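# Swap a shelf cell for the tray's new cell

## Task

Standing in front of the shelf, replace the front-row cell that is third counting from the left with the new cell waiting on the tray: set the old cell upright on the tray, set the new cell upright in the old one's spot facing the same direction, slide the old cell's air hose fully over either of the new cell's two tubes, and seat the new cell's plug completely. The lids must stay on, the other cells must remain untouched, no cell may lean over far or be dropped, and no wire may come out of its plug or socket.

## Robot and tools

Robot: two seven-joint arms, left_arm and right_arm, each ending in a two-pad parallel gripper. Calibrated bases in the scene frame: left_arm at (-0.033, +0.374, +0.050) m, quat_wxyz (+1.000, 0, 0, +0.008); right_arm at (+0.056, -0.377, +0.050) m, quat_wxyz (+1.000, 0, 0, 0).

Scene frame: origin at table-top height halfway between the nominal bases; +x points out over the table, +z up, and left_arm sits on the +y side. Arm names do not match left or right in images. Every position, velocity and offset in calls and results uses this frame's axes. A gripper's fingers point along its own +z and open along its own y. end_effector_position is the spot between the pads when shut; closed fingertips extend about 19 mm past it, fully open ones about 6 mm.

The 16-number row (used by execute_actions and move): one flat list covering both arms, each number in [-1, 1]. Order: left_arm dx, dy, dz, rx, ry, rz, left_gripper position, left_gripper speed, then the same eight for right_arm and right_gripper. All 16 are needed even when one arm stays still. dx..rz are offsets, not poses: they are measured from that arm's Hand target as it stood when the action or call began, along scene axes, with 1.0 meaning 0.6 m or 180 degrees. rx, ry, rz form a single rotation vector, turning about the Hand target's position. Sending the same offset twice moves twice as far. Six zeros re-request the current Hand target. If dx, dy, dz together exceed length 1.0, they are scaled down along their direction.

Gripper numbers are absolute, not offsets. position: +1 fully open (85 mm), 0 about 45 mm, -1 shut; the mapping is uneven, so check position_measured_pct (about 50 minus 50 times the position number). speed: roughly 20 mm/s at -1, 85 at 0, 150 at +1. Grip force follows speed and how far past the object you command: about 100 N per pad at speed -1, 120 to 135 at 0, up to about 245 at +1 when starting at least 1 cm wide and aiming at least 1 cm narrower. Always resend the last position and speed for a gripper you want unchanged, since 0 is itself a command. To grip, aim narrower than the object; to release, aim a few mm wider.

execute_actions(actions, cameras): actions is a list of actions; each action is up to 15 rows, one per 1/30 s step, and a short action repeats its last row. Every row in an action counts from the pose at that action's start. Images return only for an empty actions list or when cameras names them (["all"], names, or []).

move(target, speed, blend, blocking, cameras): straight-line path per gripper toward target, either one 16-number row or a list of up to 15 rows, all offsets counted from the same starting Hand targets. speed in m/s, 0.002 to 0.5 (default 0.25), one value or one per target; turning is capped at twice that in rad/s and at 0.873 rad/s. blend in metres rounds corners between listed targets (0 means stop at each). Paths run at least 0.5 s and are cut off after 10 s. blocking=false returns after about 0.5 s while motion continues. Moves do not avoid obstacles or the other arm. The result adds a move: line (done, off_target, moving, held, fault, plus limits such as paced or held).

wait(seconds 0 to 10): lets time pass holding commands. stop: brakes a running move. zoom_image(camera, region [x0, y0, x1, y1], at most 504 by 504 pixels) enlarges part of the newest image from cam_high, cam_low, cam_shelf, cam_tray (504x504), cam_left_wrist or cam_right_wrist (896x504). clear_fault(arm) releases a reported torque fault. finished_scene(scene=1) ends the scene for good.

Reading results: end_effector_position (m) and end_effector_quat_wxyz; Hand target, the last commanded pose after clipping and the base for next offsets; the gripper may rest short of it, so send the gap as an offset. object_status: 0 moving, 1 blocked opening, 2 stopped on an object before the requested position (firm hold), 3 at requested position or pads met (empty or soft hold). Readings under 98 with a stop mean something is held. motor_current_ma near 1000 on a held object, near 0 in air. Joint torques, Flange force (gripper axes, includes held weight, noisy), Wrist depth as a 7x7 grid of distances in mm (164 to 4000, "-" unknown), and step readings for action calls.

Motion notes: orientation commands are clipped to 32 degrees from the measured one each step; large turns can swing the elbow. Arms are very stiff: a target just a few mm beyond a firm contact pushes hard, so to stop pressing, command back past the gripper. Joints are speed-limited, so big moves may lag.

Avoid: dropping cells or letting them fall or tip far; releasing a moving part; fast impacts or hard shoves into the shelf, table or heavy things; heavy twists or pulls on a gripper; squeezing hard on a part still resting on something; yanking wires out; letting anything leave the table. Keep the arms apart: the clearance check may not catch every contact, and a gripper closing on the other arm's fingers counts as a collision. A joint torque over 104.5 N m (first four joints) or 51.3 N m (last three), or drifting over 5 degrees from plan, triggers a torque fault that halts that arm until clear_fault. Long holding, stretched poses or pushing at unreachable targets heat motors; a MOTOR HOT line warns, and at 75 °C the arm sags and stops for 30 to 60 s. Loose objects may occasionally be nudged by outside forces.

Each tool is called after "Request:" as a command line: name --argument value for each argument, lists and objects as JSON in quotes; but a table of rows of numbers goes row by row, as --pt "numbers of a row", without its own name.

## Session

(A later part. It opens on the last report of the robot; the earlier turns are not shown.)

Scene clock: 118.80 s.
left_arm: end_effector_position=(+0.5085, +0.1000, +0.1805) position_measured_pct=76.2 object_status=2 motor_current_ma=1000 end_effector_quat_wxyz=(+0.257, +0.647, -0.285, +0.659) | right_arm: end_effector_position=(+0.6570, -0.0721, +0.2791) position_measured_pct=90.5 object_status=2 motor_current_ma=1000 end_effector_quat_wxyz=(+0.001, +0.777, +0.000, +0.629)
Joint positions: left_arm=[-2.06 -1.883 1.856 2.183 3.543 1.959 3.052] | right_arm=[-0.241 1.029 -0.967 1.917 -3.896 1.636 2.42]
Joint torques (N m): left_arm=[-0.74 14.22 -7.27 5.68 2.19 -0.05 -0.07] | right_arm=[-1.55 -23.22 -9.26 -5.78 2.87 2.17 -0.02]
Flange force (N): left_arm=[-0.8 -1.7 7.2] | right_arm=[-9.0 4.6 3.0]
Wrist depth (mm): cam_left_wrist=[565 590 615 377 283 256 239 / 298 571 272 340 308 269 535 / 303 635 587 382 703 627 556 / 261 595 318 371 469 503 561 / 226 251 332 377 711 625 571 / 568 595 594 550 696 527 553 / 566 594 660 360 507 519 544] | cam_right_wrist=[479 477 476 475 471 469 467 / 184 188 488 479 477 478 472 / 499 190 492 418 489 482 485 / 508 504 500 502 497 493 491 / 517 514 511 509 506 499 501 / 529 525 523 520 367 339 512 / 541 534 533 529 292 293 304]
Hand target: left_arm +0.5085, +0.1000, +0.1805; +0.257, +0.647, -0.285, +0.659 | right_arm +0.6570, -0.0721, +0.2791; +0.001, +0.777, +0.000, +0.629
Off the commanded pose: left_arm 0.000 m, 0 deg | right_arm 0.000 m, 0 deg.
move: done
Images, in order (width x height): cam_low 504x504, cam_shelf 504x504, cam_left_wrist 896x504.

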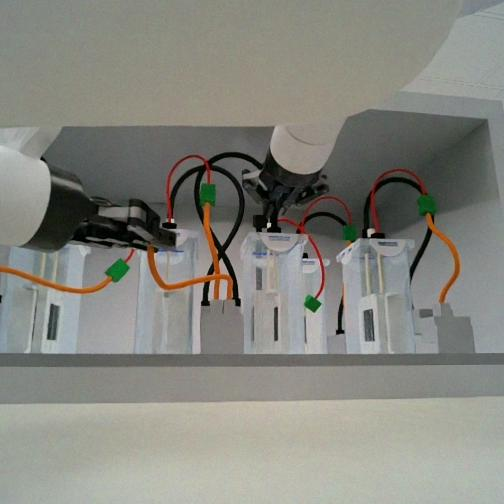

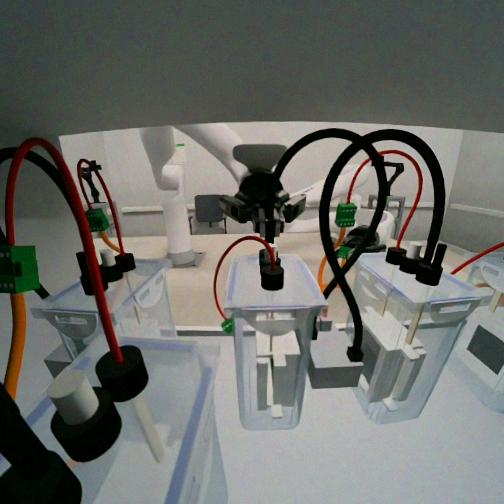

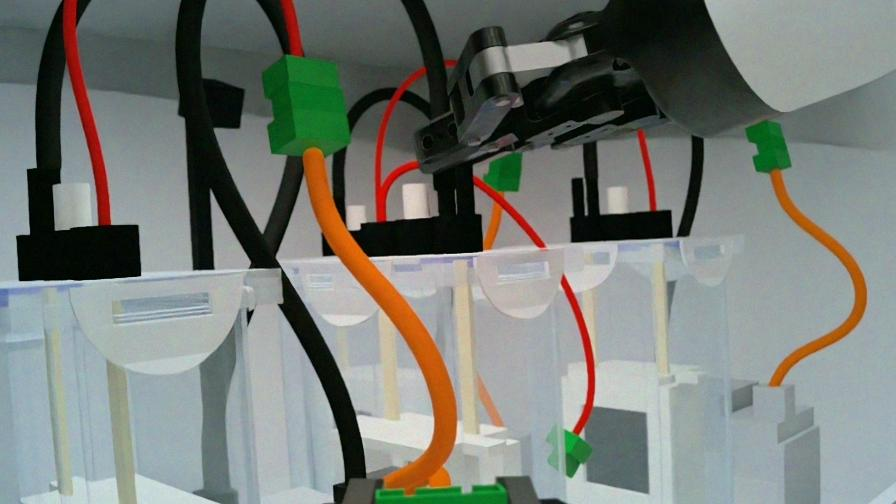

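Request:
move --target '[0,0,0,0,0,0,-0.75,-1,0,0,0.04,0,0,0,-0.95,-1]' --speed 0.03 --cameras '["cam_left_wrist","cam_shelf","cam_low"]'

Request:
zoom_image --camera "cam_left_wrist" --region '[340, 60, 540, 260]'

Scene clock: 120.17 s.
left_arm: end_effector_position=(+0.5085, +0.1000, +0.1805) position_measured_pct=76.2 object_status=2 motor_current_ma=1000 end_effector_quat_wxyz=(+0.257, +0.647, -0.285, +0.659) | right_arm: end_effector_position=(+0.6570, -0.0722, +0.3031) position_measured_pct=90.5 object_status=2 motor_current_ma=1000 end_effector_quat_wxyz=(+0.001, +0.777, +0.000, +0.629)
Joint positions: left_arm=[-2.06 -1.883 1.856 2.183 3.543 1.959 3.052] | right_arm=[-0.227 0.98 -0.995 1.912 -3.933 1.611 2.455]
Joint torques (N m): left_arm=[-0.76 14.22 -7.33 5.64 2.2 -0.04 -0.06] | right_arm=[-0.7 -21.12 -8.33 -5.17 1.89 1.93 -0.03]
Flange force (N): left_arm=[-0.9 -1.5 7.1] | right_arm=[-6.1 1.9 3.8]
Wrist depth (mm): cam_left_wrist=[566 628 621 323 307 268 533 / 297 568 271 371 697 617 561 / 304 651 376 415 705 623 556 / 261 597 317 370 472 502 556 / 226 251 332 377 712 626 567 / 567 595 594 550 694 527 555 / 568 595 653 358 516 520 547] | cam_right_wrist=[481 480 477 475 473 470 469 / 489 485 484 484 482 477 476 / 188 494 495 488 486 485 479 / - 195 503 504 496 493 494 / 520 514 511 509 507 502 502 / 529 525 522 520 408 388 512 / 540 536 531 530 356 328 520]
Hand target: left_arm +0.5085, +0.1000, +0.1805; +0.257, +0.647, -0.285, +0.659 | right_arm +0.6570, -0.0722, +0.3032; +0.001, +0.777, +0.000, +0.629
Off the commanded pose: left_arm 0.000 m, 0 deg | right_arm 0.000 m, 0 deg.
move: done
Images, in order (width x height): cam_low 504x504, cam_shelf 504x504, cam_left_wrist 896x504.

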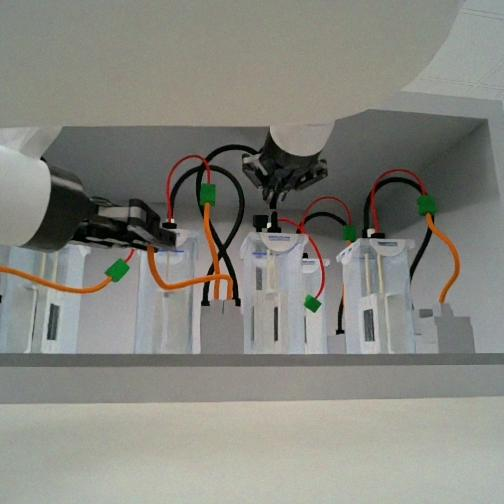

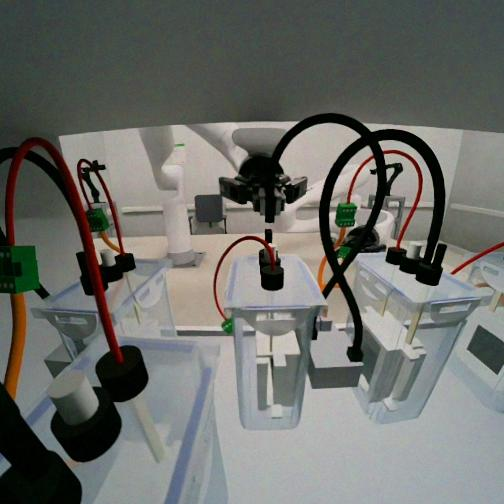

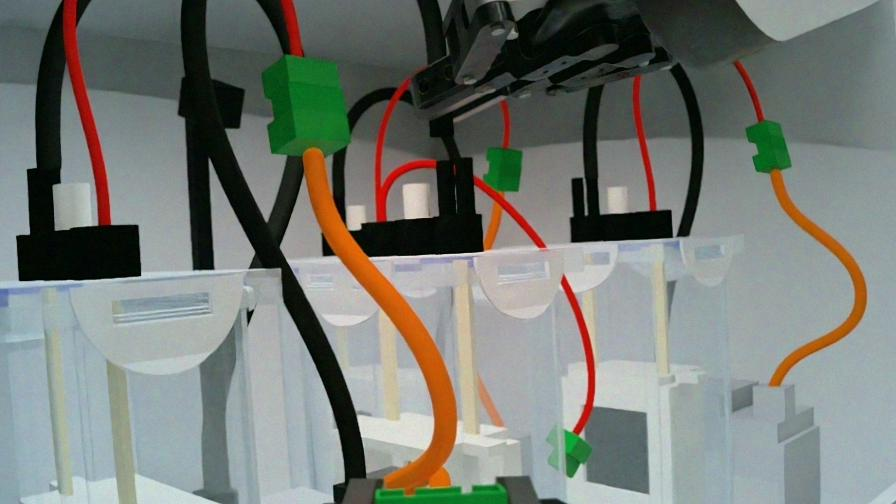

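Scaled by 2.520 from the camera's 896x504 image, which has a finer 1280x720 frame.

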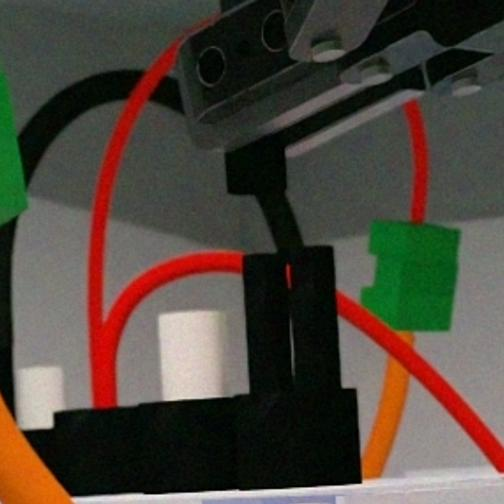

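Request:
execute_actions --actions '[]'

Scene clock: 124.30 s.
left_arm: end_effector_position=(+0.5085, +0.1000, +0.1805) position_measured_pct=76.2 object_status=2 motor_current_ma=1000 end_effector_quat_wxyz=(+0.257, +0.647, -0.285, +0.659) | right_arm: end_effector_position=(+0.6570, -0.0722, +0.3032) position_measured_pct=90.5 object_status=2 motor_current_ma=1000 end_effector_quat_wxyz=(+0.001, +0.777, +0.000, +0.629)
Joint positions: left_arm=[-2.06 -1.883 1.856 2.183 3.543 1.959 3.052] | right_arm=[-0.227 0.98 -0.995 1.912 -3.933 1.611 2.455]
Joint velocities: within noise
Joint torques (N m): left_arm=[-0.75 14.19 -7.31 5.59 2.19 -0.03 -0.07] | right_arm=[-0.68 -20.97 -8.42 -5.21 1.89 1.93 -0.01]
Flange force (N): left_arm=[-0.7 -1.5 7.1] | right_arm=[-6.0 2.1 3.7]
Wrist depth (mm): cam_left_wrist=[567 634 617 323 307 269 533 / 297 569 272 372 696 614 562 / 304 643 375 415 705 619 557 / 262 594 318 370 471 502 558 / 226 251 334 377 712 626 571 / 566 593 591 546 695 528 555 / 564 590 653 359 512 520 546] | cam_right_wrist=[486 481 477 473 472 469 469 / 490 486 484 482 479 479 475 / 189 494 495 489 487 486 478 / - 195 502 502 498 493 492 / 521 512 512 513 506 503 500 / 527 529 522 520 408 389 511 / 541 538 532 530 356 328 520]
Hand target: left_arm +0.5085, +0.1000, +0.1805; +0.257, +0.647, -0.285, +0.659 | right_arm +0.6570, -0.0722, +0.3032; +0.001, +0.777, +0.000, +0.629
Tool commands: left_gripper/position=-0.75 left_gripper/speed=-1.0 right_gripper/position=-0.95 right_gripper/speed=-1.0
Off the commanded pose: left_arm 0.000 m, 0 deg | right_arm 0.000 m, 0 deg.

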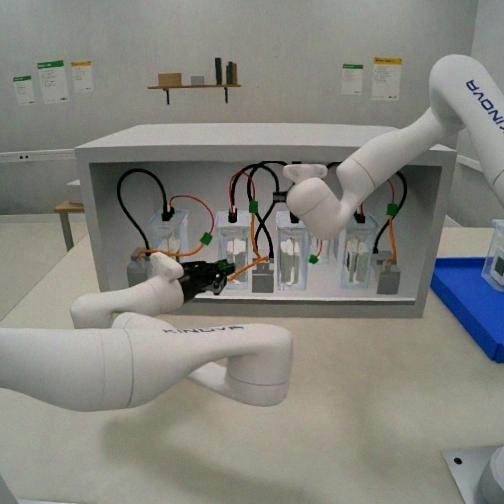

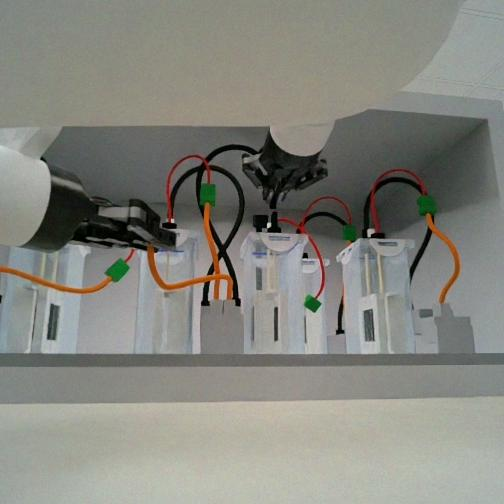

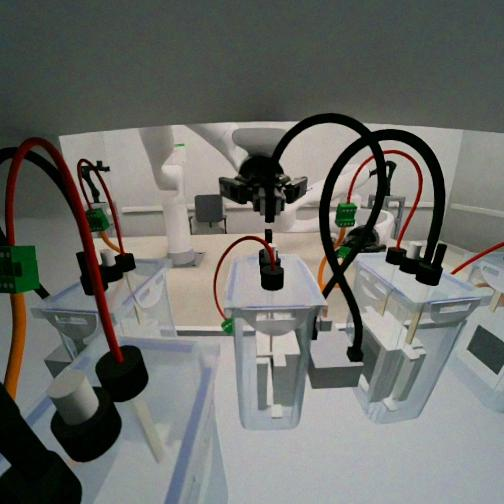

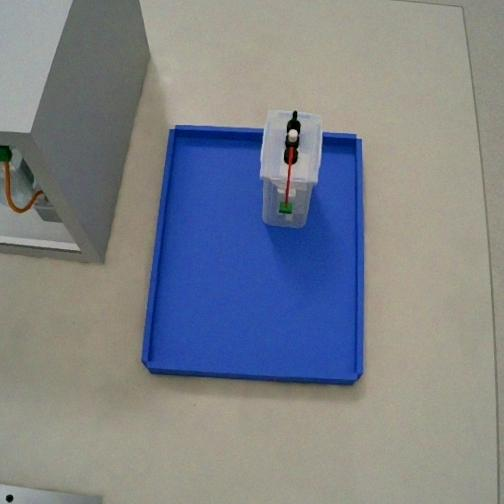

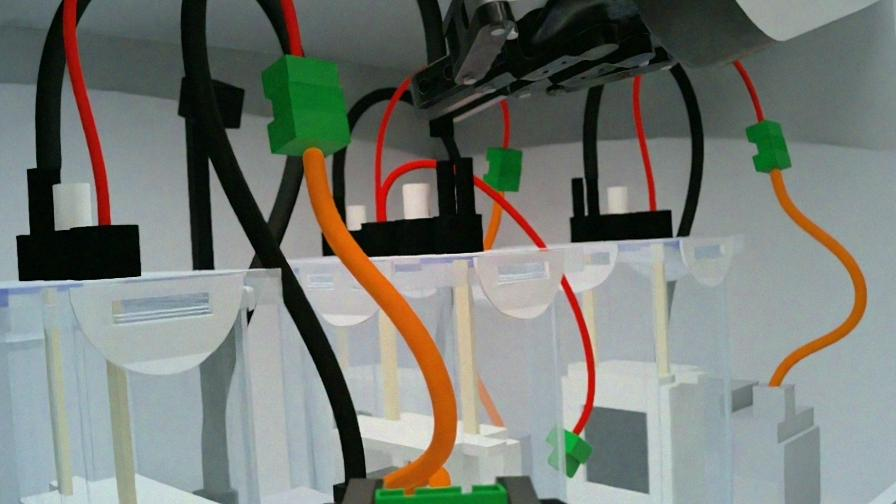

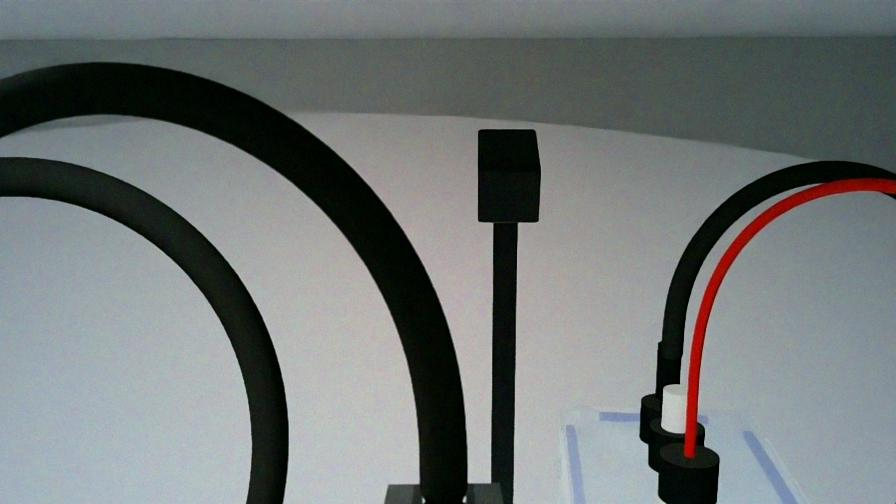

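Request:
zoom_image --camera "cam_left_wrist" --region '[330, 60, 580, 270]'

Request:
zoom_image --camera "cam_shelf" --region '[200, 140, 330, 300]'

Request:
zoom_image --camera "cam_low" --region '[190, 140, 350, 300]'

Scaled by 2.016 from the camera's 896x504 image, which has a finer 1280x720 frame.

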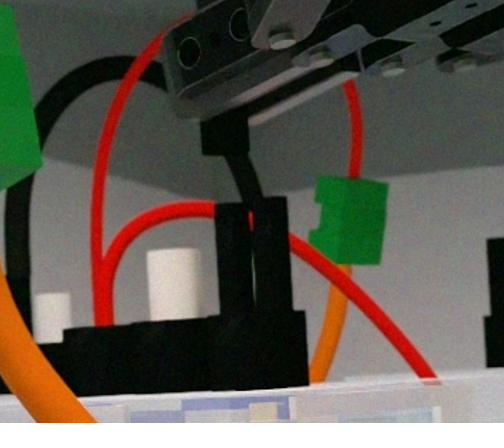

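Scaled by 3.150 from the camera's 504x504 image, which has a finer 720x720 frame.

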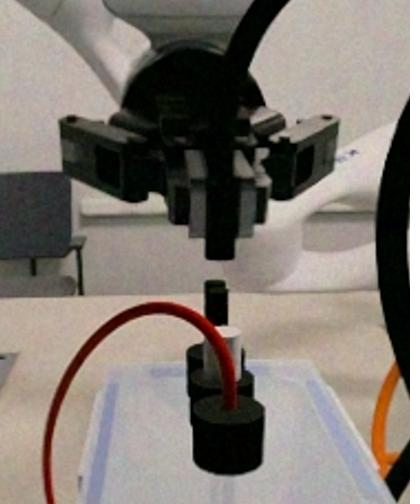

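Scaled by 3.150 from the camera's 504x504 image, which has a finer 720x720 frame.

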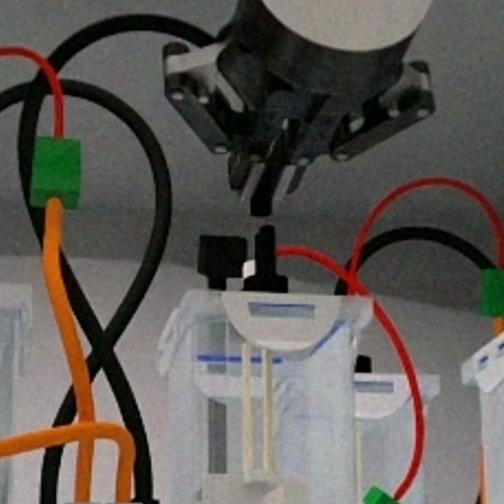

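Request:
move --target '[0,0,0,0,0,0,-0.75,-1,0,0,0,0,0,0,-0.75,-1]' --cameras '["cam_right_wrist","cam_left_wrist","cam_shelf"]'

Scene clock: 126.13 s.
left_arm: end_effector_position=(+0.5085, +0.1000, +0.1805) position_measured_pct=76.2 object_status=2 motor_current_ma=1000 end_effector_quat_wxyz=(+0.257, +0.647, -0.285, +0.659) | right_arm: end_effector_position=(+0.6570, -0.0722, +0.3032) position_measured_pct=87.4 object_status=3 motor_current_ma=20 end_effector_quat_wxyz=(+0.001, +0.777, +0.000, +0.629)
Joint positions: left_arm=[-2.06 -1.883 1.856 2.183 3.543 1.959 3.052] | right_arm=[-0.227 0.98 -0.995 1.912 -3.933 1.611 2.455]
Joint torques (N m): left_arm=[-0.73 14.24 -7.33 5.6 2.18 -0.03 -0.09] | right_arm=[-0.71 -21.02 -8.41 -5.23 1.91 1.92 -0.01]
Flange force (N): left_arm=[-0.9 -1.6 7.0] | right_arm=[-6.1 2.2 3.7]
Wrist depth (mm): cam_left_wrist=[564 594 620 326 308 269 531 / 297 571 271 364 702 619 565 / 304 649 375 415 705 620 558 / 262 596 318 369 472 501 557 / 226 252 332 377 710 627 570 / 565 591 590 549 697 528 555 / 565 591 656 358 516 518 549] | cam_right_wrist=[483 481 476 476 471 471 469 / 488 486 484 482 480 479 475 / 188 495 496 490 487 486 478 / - 194 503 501 498 492 494 / 520 514 513 510 507 503 505 / 531 527 524 522 408 388 511 / 538 539 530 530 356 327 518]
Hand target: left_arm +0.5085, +0.1000, +0.1805; +0.257, +0.647, -0.285, +0.659 | right_arm +0.6570, -0.0722, +0.3032; +0.001, +0.777, +0.000, +0.629
Off the commanded pose: left_arm 0.000 m, 0 deg | right_arm 0.000 m, 0 deg.
move: done
Images, in order (width x height): cam_shelf 504x504, cam_left_wrist 896x504, cam_right_wrist 896x504.

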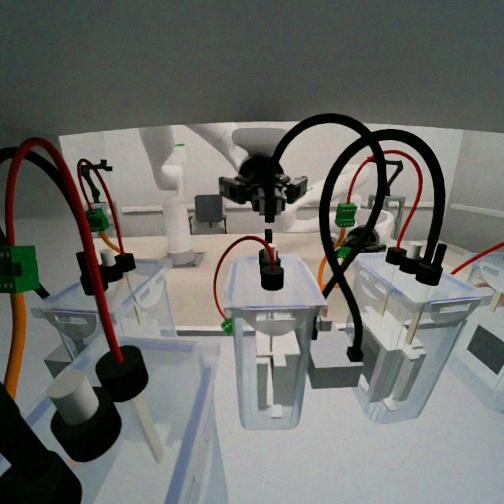

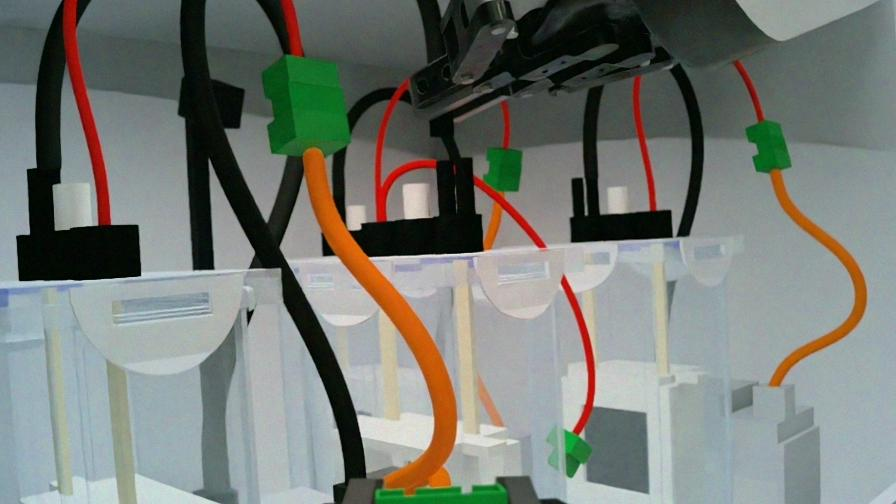

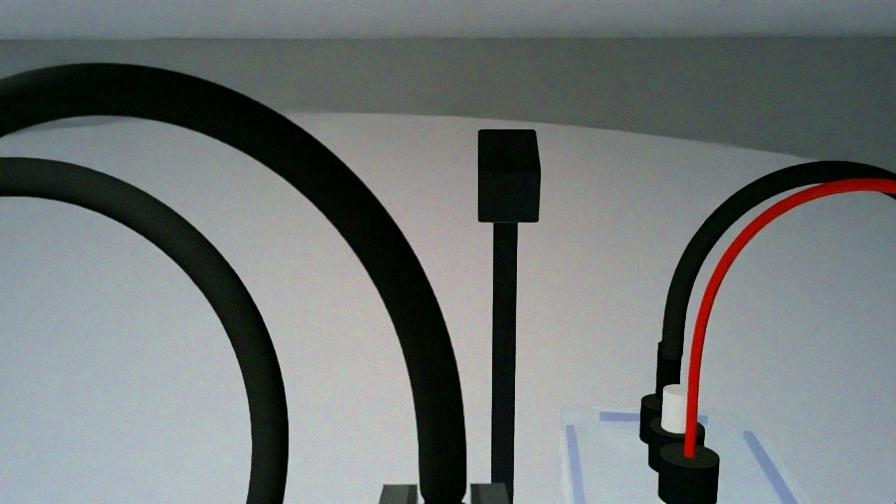

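Request:
move --target '[0,0,0,0,0,0,-0.75,-1,0,0,0,0,0,0,-0.62,-1]' --cameras '["cam_right_wrist","cam_shelf"]'

Request:
move --target '[0,0,0,0,0,0,-0.75,-1,0,0,0,0,0,0,-0.35,-1]' --cameras '["cam_right_wrist","cam_shelf"]'

Scene clock: 127.03 s.
left_arm: end_effector_position=(+0.5085, +0.1000, +0.1805) position_measured_pct=76.2 object_status=2 motor_current_ma=1000 end_effector_quat_wxyz=(+0.257, +0.647, -0.285, +0.659) | right_arm: end_effector_position=(+0.6570, -0.0722, +0.3032) position_measured_pct=81.0 object_status=0 motor_current_ma=0 end_effector_quat_wxyz=(+0.001, +0.777, +0.000, +0.629)
Joint positions: left_arm=[-2.06 -1.883 1.856 2.183 3.543 1.959 3.052] | right_arm=[-0.227 0.98 -0.995 1.912 -3.933 1.611 2.455]
Joint torques (N m): left_arm=[-0.77 14.2 -7.31 5.6 2.2 -0.02 -0.08] | right_arm=[-0.72 -20.94 -8.43 -5.16 1.9 1.93 -0.03]
Flange force (N): left_arm=[-0.8 -1.5 7.1] | right_arm=[-5.8 2.1 3.8]
Wrist depth (mm): cam_left_wrist=[568 630 616 320 308 269 532 / 298 589 271 371 701 619 561 / 304 640 588 415 701 621 552 / 262 310 319 369 471 500 560 / 226 252 330 377 708 624 573 / 568 593 596 549 698 530 555 / 566 593 657 359 517 517 547] | cam_right_wrist=[482 480 477 475 474 470 469 / 491 490 488 484 481 477 475 / 189 - 492 492 488 485 479 / - 194 504 499 497 493 492 / 519 197 513 508 507 502 502 / 530 527 522 521 514 389 510 / 541 537 530 530 356 327 520]
Hand target: left_arm +0.5085, +0.1000, +0.1805; +0.257, +0.647, -0.285, +0.659 | right_arm +0.6570, -0.0722, +0.3032; +0.001, +0.777, +0.000, +0.629
Off the commanded pose: left_arm 0.000 m, 0 deg | right_arm 0.000 m, 0 deg.
move: done
Images, in order (width x height): cam_shelf 504x504, cam_right_wrist 896x504.

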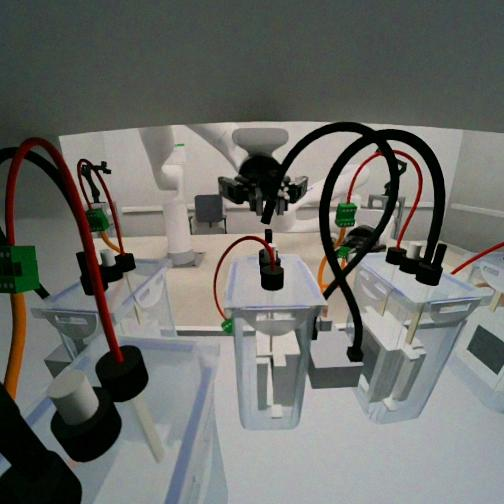

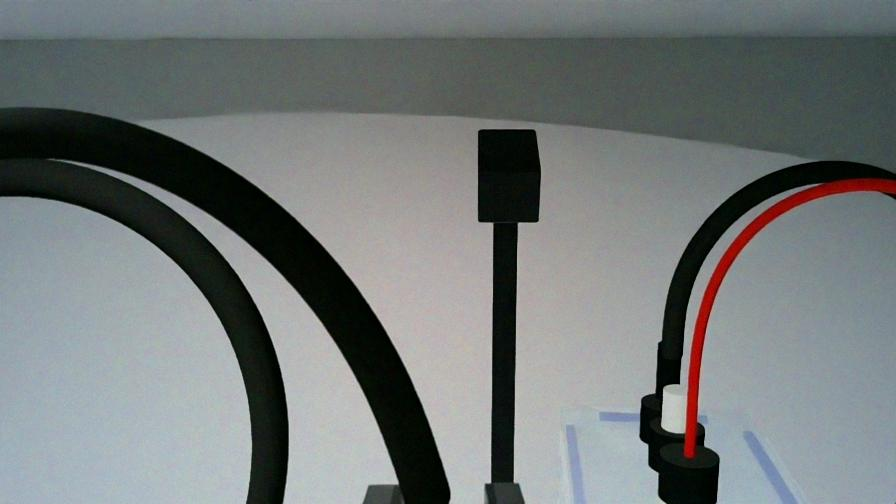

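Scene clock: 127.90 s.
left_arm: end_effector_position=(+0.5085, +0.1000, +0.1805) position_measured_pct=76.2 object_status=2 motor_current_ma=1000 end_effector_quat_wxyz=(+0.257, +0.647, -0.285, +0.659) | right_arm: end_effector_position=(+0.6570, -0.0722, +0.3032) position_measured_pct=67.5 object_status=0 motor_current_ma=0 end_effector_quat_wxyz=(+0.001, +0.777, +0.000, +0.629)
Joint positions: left_arm=[-2.06 -1.883 1.856 2.183 3.543 1.959 3.052] | right_arm=[-0.227 0.98 -0.995 1.912 -3.933 1.611 2.455]
Joint torques (N m): left_arm=[-0.78 14.23 -7.33 5.64 2.2 -0.01 -0.06] | right_arm=[-0.74 -20.86 -8.37 -5.13 1.85 1.9 -0.02]
Flange force (N): left_arm=[-0.9 -1.5 7.2] | right_arm=[-5.7 2.1 3.8]
Wrist depth (mm): cam_left_wrist=[567 629 602 317 305 269 531 / 297 571 272 379 702 620 564 / 297 646 587 418 704 619 558 / 261 307 274 370 471 504 556 / 226 251 330 376 714 621 569 / 569 594 708 549 693 528 552 / 564 595 656 358 520 519 546] | cam_right_wrist=[483 484 477 476 474 472 467 / 491 488 486 483 480 479 475 / 499 496 496 491 488 483 479 / - 510 504 500 497 492 491 / 521 515 514 508 507 501 503 / 532 527 525 518 513 387 513 / 541 536 529 532 355 327 521]
Hand target: left_arm +0.5085, +0.1000, +0.1805; +0.257, +0.647, -0.285, +0.659 | right_arm +0.6570, -0.0722, +0.3032; +0.001, +0.777, +0.000, +0.629
Off the commanded pose: left_arm 0.000 m, 0 deg | right_arm 0.000 m, 0 deg.
move: done
Images, in order (width x height): cam_shelf 504x504, cam_right_wrist 896x504.

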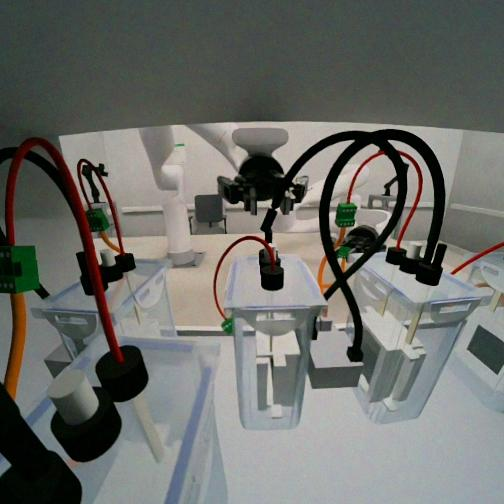

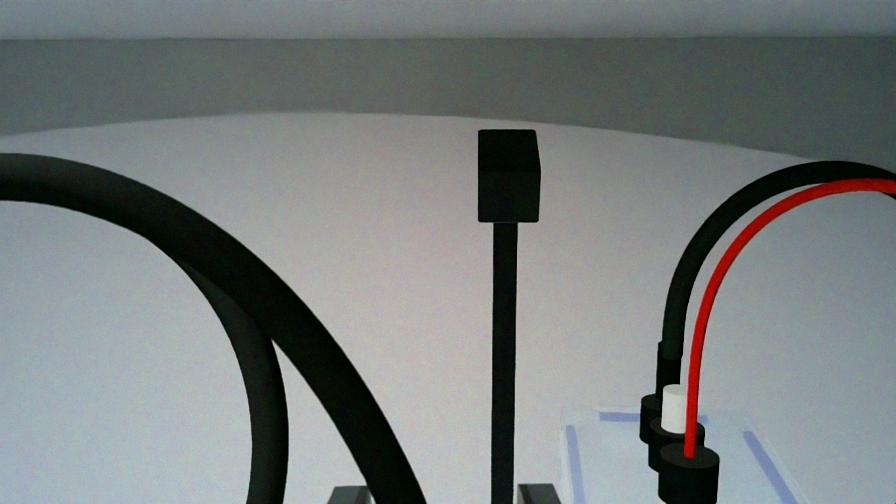

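Request:
move --target '[0,0,0,0,0,0,-0.75,-1,0,0,0,0,0,0,-0.1,-1]' --cameras '["cam_right_wrist","cam_shelf","cam_left_wrist"]'

Scene clock: 128.87 s.
left_arm: end_effector_position=(+0.5085, +0.1000, +0.1805) position_measured_pct=76.2 object_status=2 motor_current_ma=1000 end_effector_quat_wxyz=(+0.257, +0.647, -0.285, +0.659) | right_arm: end_effector_position=(+0.6570, -0.0722, +0.3032) position_measured_pct=55.0 object_status=0 motor_current_ma=0 end_effector_quat_wxyz=(+0.001, +0.777, +0.000, +0.629)
Joint positions: left_arm=[-2.06 -1.883 1.856 2.183 3.543 1.959 3.052] | right_arm=[-0.227 0.98 -0.995 1.912 -3.933 1.611 2.455]
Joint torques (N m): left_arm=[-0.73 14.2 -7.31 5.66 2.21 -0.03 -0.08] | right_arm=[-0.72 -20.87 -8.38 -5.2 1.86 1.87 -0.02]
Flange force (N): left_arm=[-0.8 -1.7 7.2] | right_arm=[-5.8 2.2 3.6]
Wrist depth (mm): cam_left_wrist=[283 642 604 314 304 268 535 / 298 569 271 381 685 618 562 / 297 648 584 415 709 624 555 / 261 305 367 370 472 502 559 / 226 251 330 378 705 627 571 / 567 596 709 552 698 527 553 / 564 591 655 359 515 520 547] | cam_right_wrist=[485 480 478 474 472 470 469 / 491 489 486 484 480 478 475 / 495 496 493 490 485 487 479 / - - 503 501 496 492 492 / 522 515 510 510 507 502 501 / 530 526 528 522 515 388 512 / 543 536 533 525 356 327 520]
Hand target: left_arm +0.5085, +0.1000, +0.1805; +0.257, +0.647, -0.285, +0.659 | right_arm +0.6570, -0.0722, +0.3032; +0.001, +0.777, +0.000, +0.629
Off the commanded pose: left_arm 0.000 m, 0 deg | right_arm 0.000 m, 0 deg.
move: done
Images, in order (width x height): cam_shelf 504x504, cam_left_wrist 896x504, cam_right_wrist 896x504.

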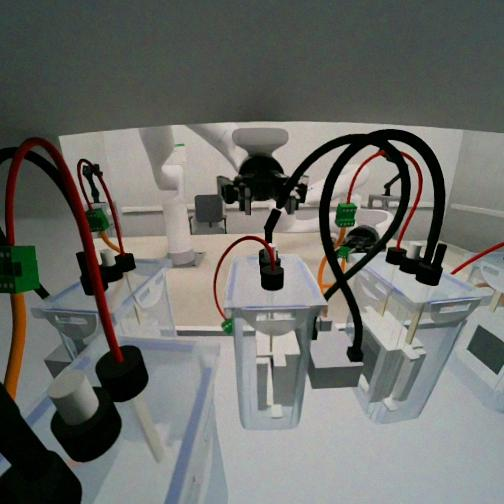

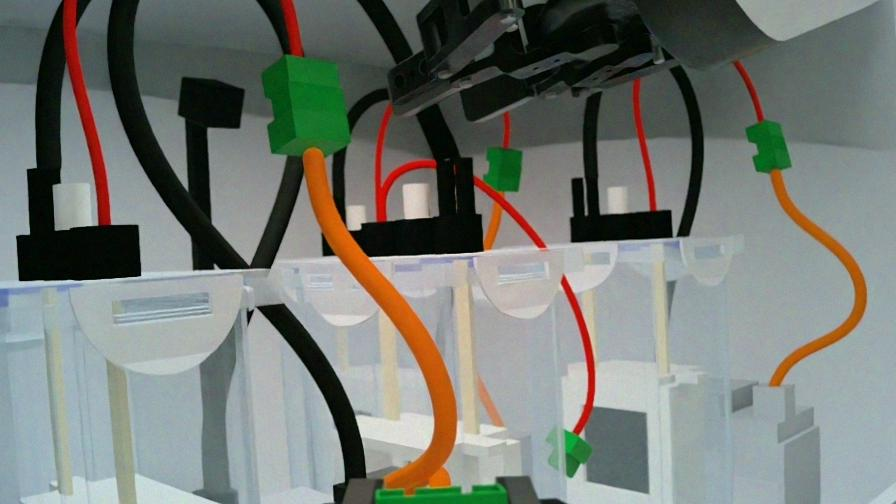

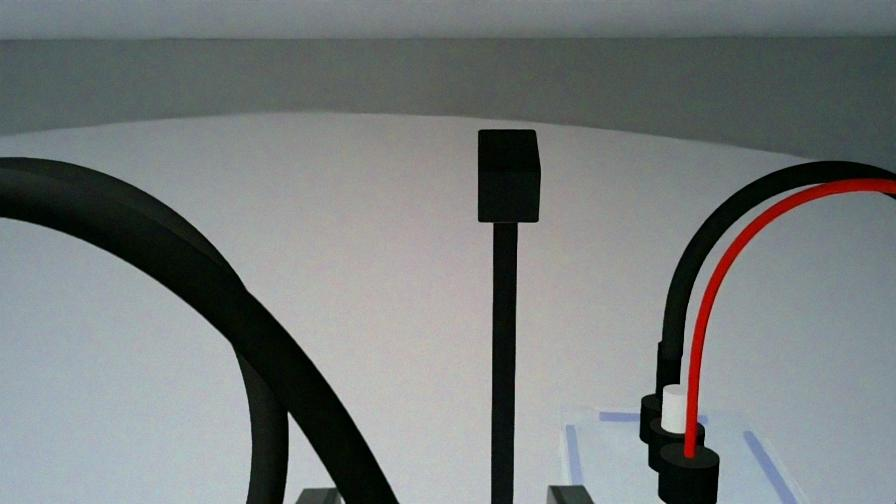

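Request:
zoom_image --camera "cam_shelf" --region '[200, 120, 350, 270]'

Request:
move --target '[0,0,0,0,0,0,-0.75,-1,0,0,0,0,0,0,0.3,-1]' --cameras '["cam_right_wrist","cam_shelf","cam_left_wrist"]'

Request:
zoom_image --camera "cam_shelf" --region '[200, 120, 350, 270]'

Scaled by 3.360 from the camera's 504x504 image, which has a finer 720x720 frame.

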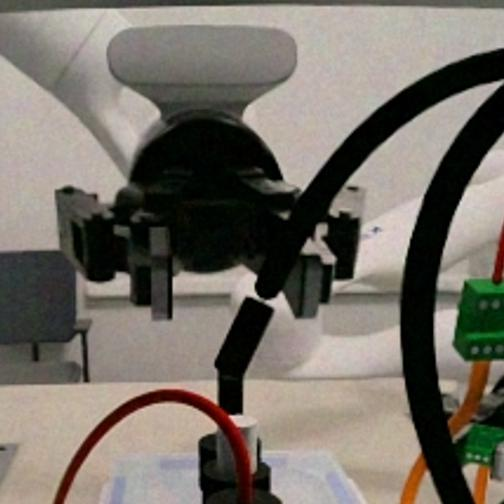

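Scene clock: 130.37 s.
left_arm: end_effector_position=(+0.5085, +0.1000, +0.1805) position_measured_pct=76.2 object_status=2 motor_current_ma=1000 end_effector_quat_wxyz=(+0.257, +0.647, -0.285, +0.659) | right_arm: end_effector_position=(+0.6570, -0.0722, +0.3032) position_measured_pct=35.1 object_status=0 motor_current_ma=0 end_effector_quat_wxyz=(+0.001, +0.777, +0.000, +0.629)
Joint positions: left_arm=[-2.06 -1.883 1.856 2.183 3.543 1.959 3.052] | right_arm=[-0.227 0.98 -0.995 1.912 -3.933 1.611 2.455]
Joint torques (N m): left_arm=[-0.74 14.21 -7.3 5.64 2.19 -0.02 -0.08] | right_arm=[-0.73 -20.87 -8.4 -5.14 1.85 1.88 -0.02]
Flange force (N): left_arm=[-0.8 -1.6 7.2] | right_arm=[-5.8 2.1 3.7]
Wrist depth (mm): cam_left_wrist=[277 638 375 306 305 269 533 / 298 571 273 395 683 617 564 / 297 647 588 392 699 623 555 / 261 305 367 370 471 503 559 / 226 251 328 376 709 626 571 / 568 593 711 546 692 530 555 / 564 595 655 359 517 520 548] | cam_right_wrist=[483 480 478 474 473 471 468 / 491 490 486 485 480 478 476 / 495 495 493 490 485 488 479 / - 194 503 499 496 493 491 / 519 518 510 511 507 501 504 / 532 525 522 520 514 389 512 / 541 537 537 530 355 328 517]
Hand target: left_arm +0.5085, +0.1000, +0.1805; +0.257, +0.647, -0.285, +0.659 | right_arm +0.6570, -0.0722, +0.3032; +0.001, +0.777, +0.000, +0.629
Off the commanded pose: left_arm 0.000 m, 0 deg | right_arm 0.000 m, 0 deg.
move: done
Images, in order (width x height): cam_shelf 504x504, cam_left_wrist 896x504, cam_right_wrist 896x504.

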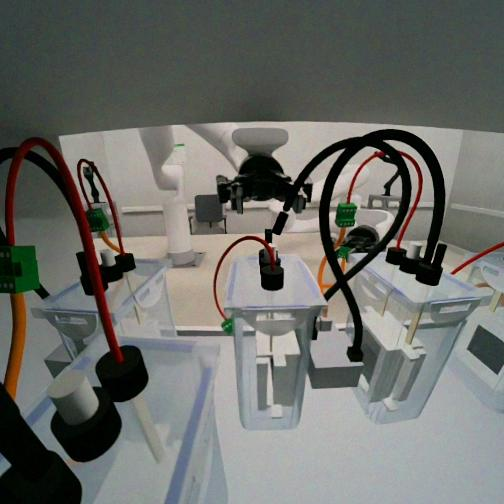

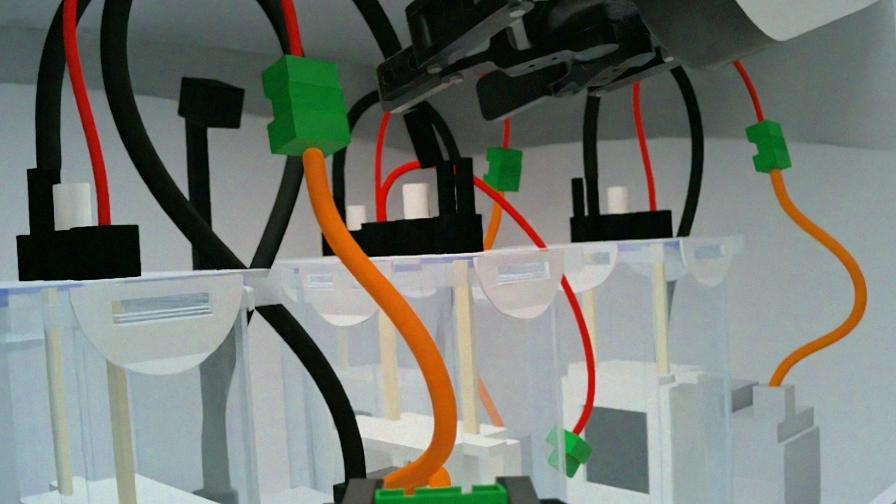

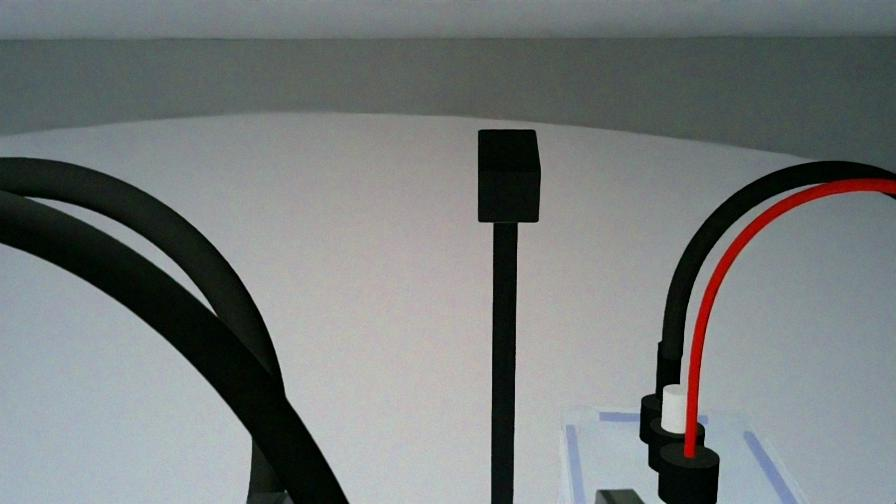

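Scaled by 3.360 from the camera's 504x504 image, which has a finer 720x720 frame.

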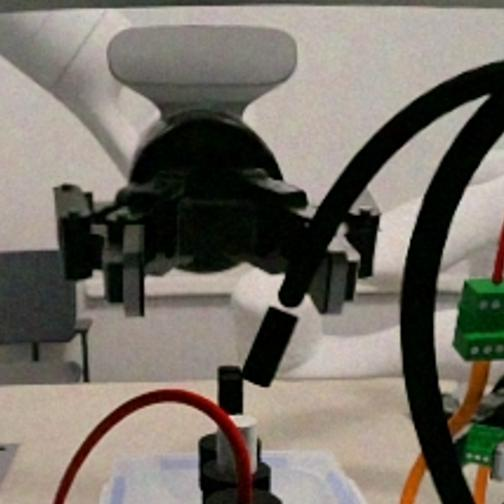

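Request:
move --target '[0,0,0,0,0,0,-0.75,-1,0,0.03,0,0,0,0,0.3,-1]' --speed 0.05 --cameras '["cam_right_wrist","cam_shelf","cam_left_wrist"]'

Request:
zoom_image --camera "cam_shelf" --region '[200, 120, 350, 270]'

Scene clock: 131.53 s.
left_arm: end_effector_position=(+0.5085, +0.1000, +0.1805) position_measured_pct=76.2 object_status=2 motor_current_ma=1000 end_effector_quat_wxyz=(+0.257, +0.647, -0.285, +0.659) | right_arm: end_effector_position=(+0.6571, -0.0542, +0.3032) position_measured_pct=35.1 object_status=3 motor_current_ma=0 end_effector_quat_wxyz=(+0.001, +0.777, +0.000, +0.629)
Joint positions: left_arm=[-2.06 -1.883 1.856 2.183 3.543 1.959 3.052] | right_arm=[-0.265 0.994 -0.994 1.867 -3.944 1.615 2.475]
Joint torques (N m): left_arm=[-0.75 14.21 -7.3 5.65 2.23 -0.04 -0.08] | right_arm=[-0.77 -21.24 -8.42 -5.29 1.89 1.8 -0.01]
Flange force (N): left_arm=[-0.8 -1.7 7.2] | right_arm=[-5.6 2.3 3.4]
Wrist depth (mm): cam_left_wrist=[563 638 374 296 293 260 542 / 298 642 272 381 699 623 562 / 305 634 589 416 702 621 555 / 261 312 274 369 473 500 558 / 226 251 331 377 708 626 571 / 569 593 709 548 699 528 553 / 566 594 658 358 517 519 548] | cam_right_wrist=[486 482 480 476 474 472 469 / 489 489 489 483 481 479 475 / 498 493 493 493 383 488 479 / 176 176 177 500 496 495 494 / 520 519 197 509 507 501 502 / 531 527 523 518 514 387 511 / 543 537 533 527 524 328 372]
Hand target: left_arm +0.5085, +0.1000, +0.1805; +0.257, +0.647, -0.285, +0.659 | right_arm +0.6570, -0.0542, +0.3032; +0.001, +0.777, +0.000, +0.629
Off the commanded pose: left_arm 0.000 m, 0 deg | right_arm 0.000 m, 0 deg.
move: done
Images, in order (width x height): cam_shelf 504x504, cam_left_wrist 896x504, cam_right_wrist 896x504.

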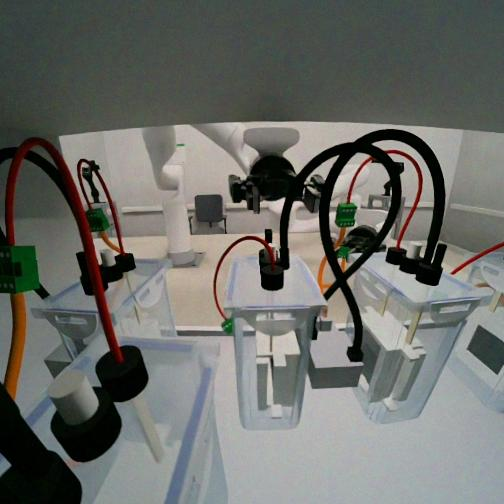

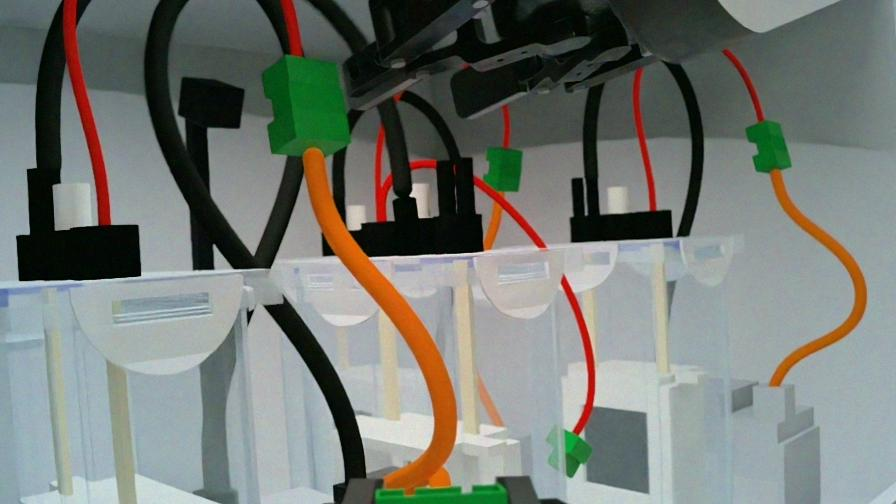

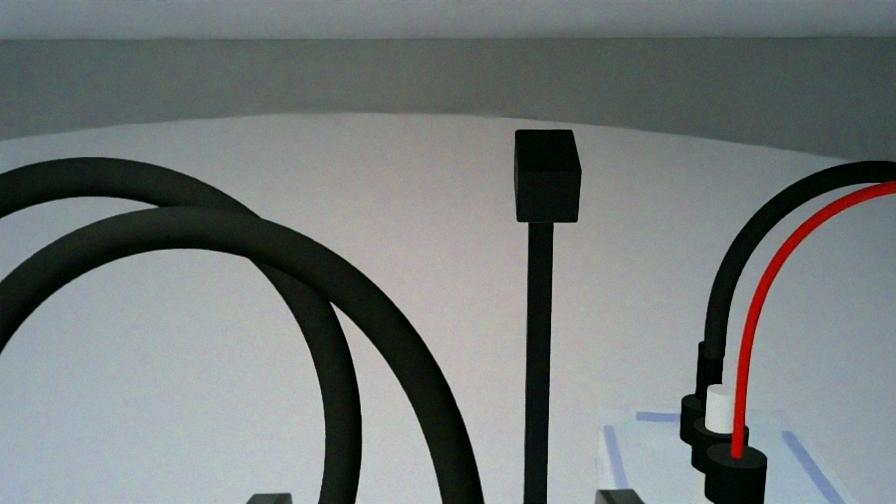

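Scaled by 3.360 from the camera's 504x504 image, which has a finer 720x720 frame.

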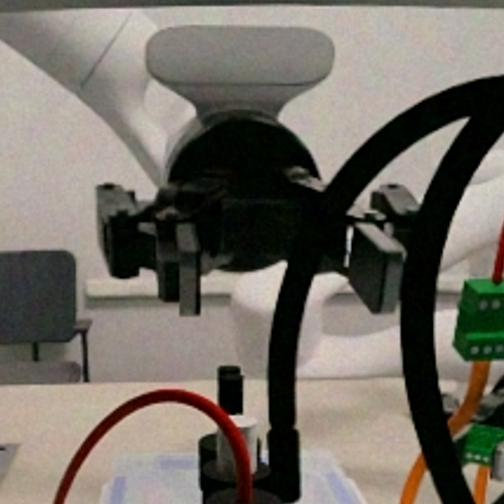

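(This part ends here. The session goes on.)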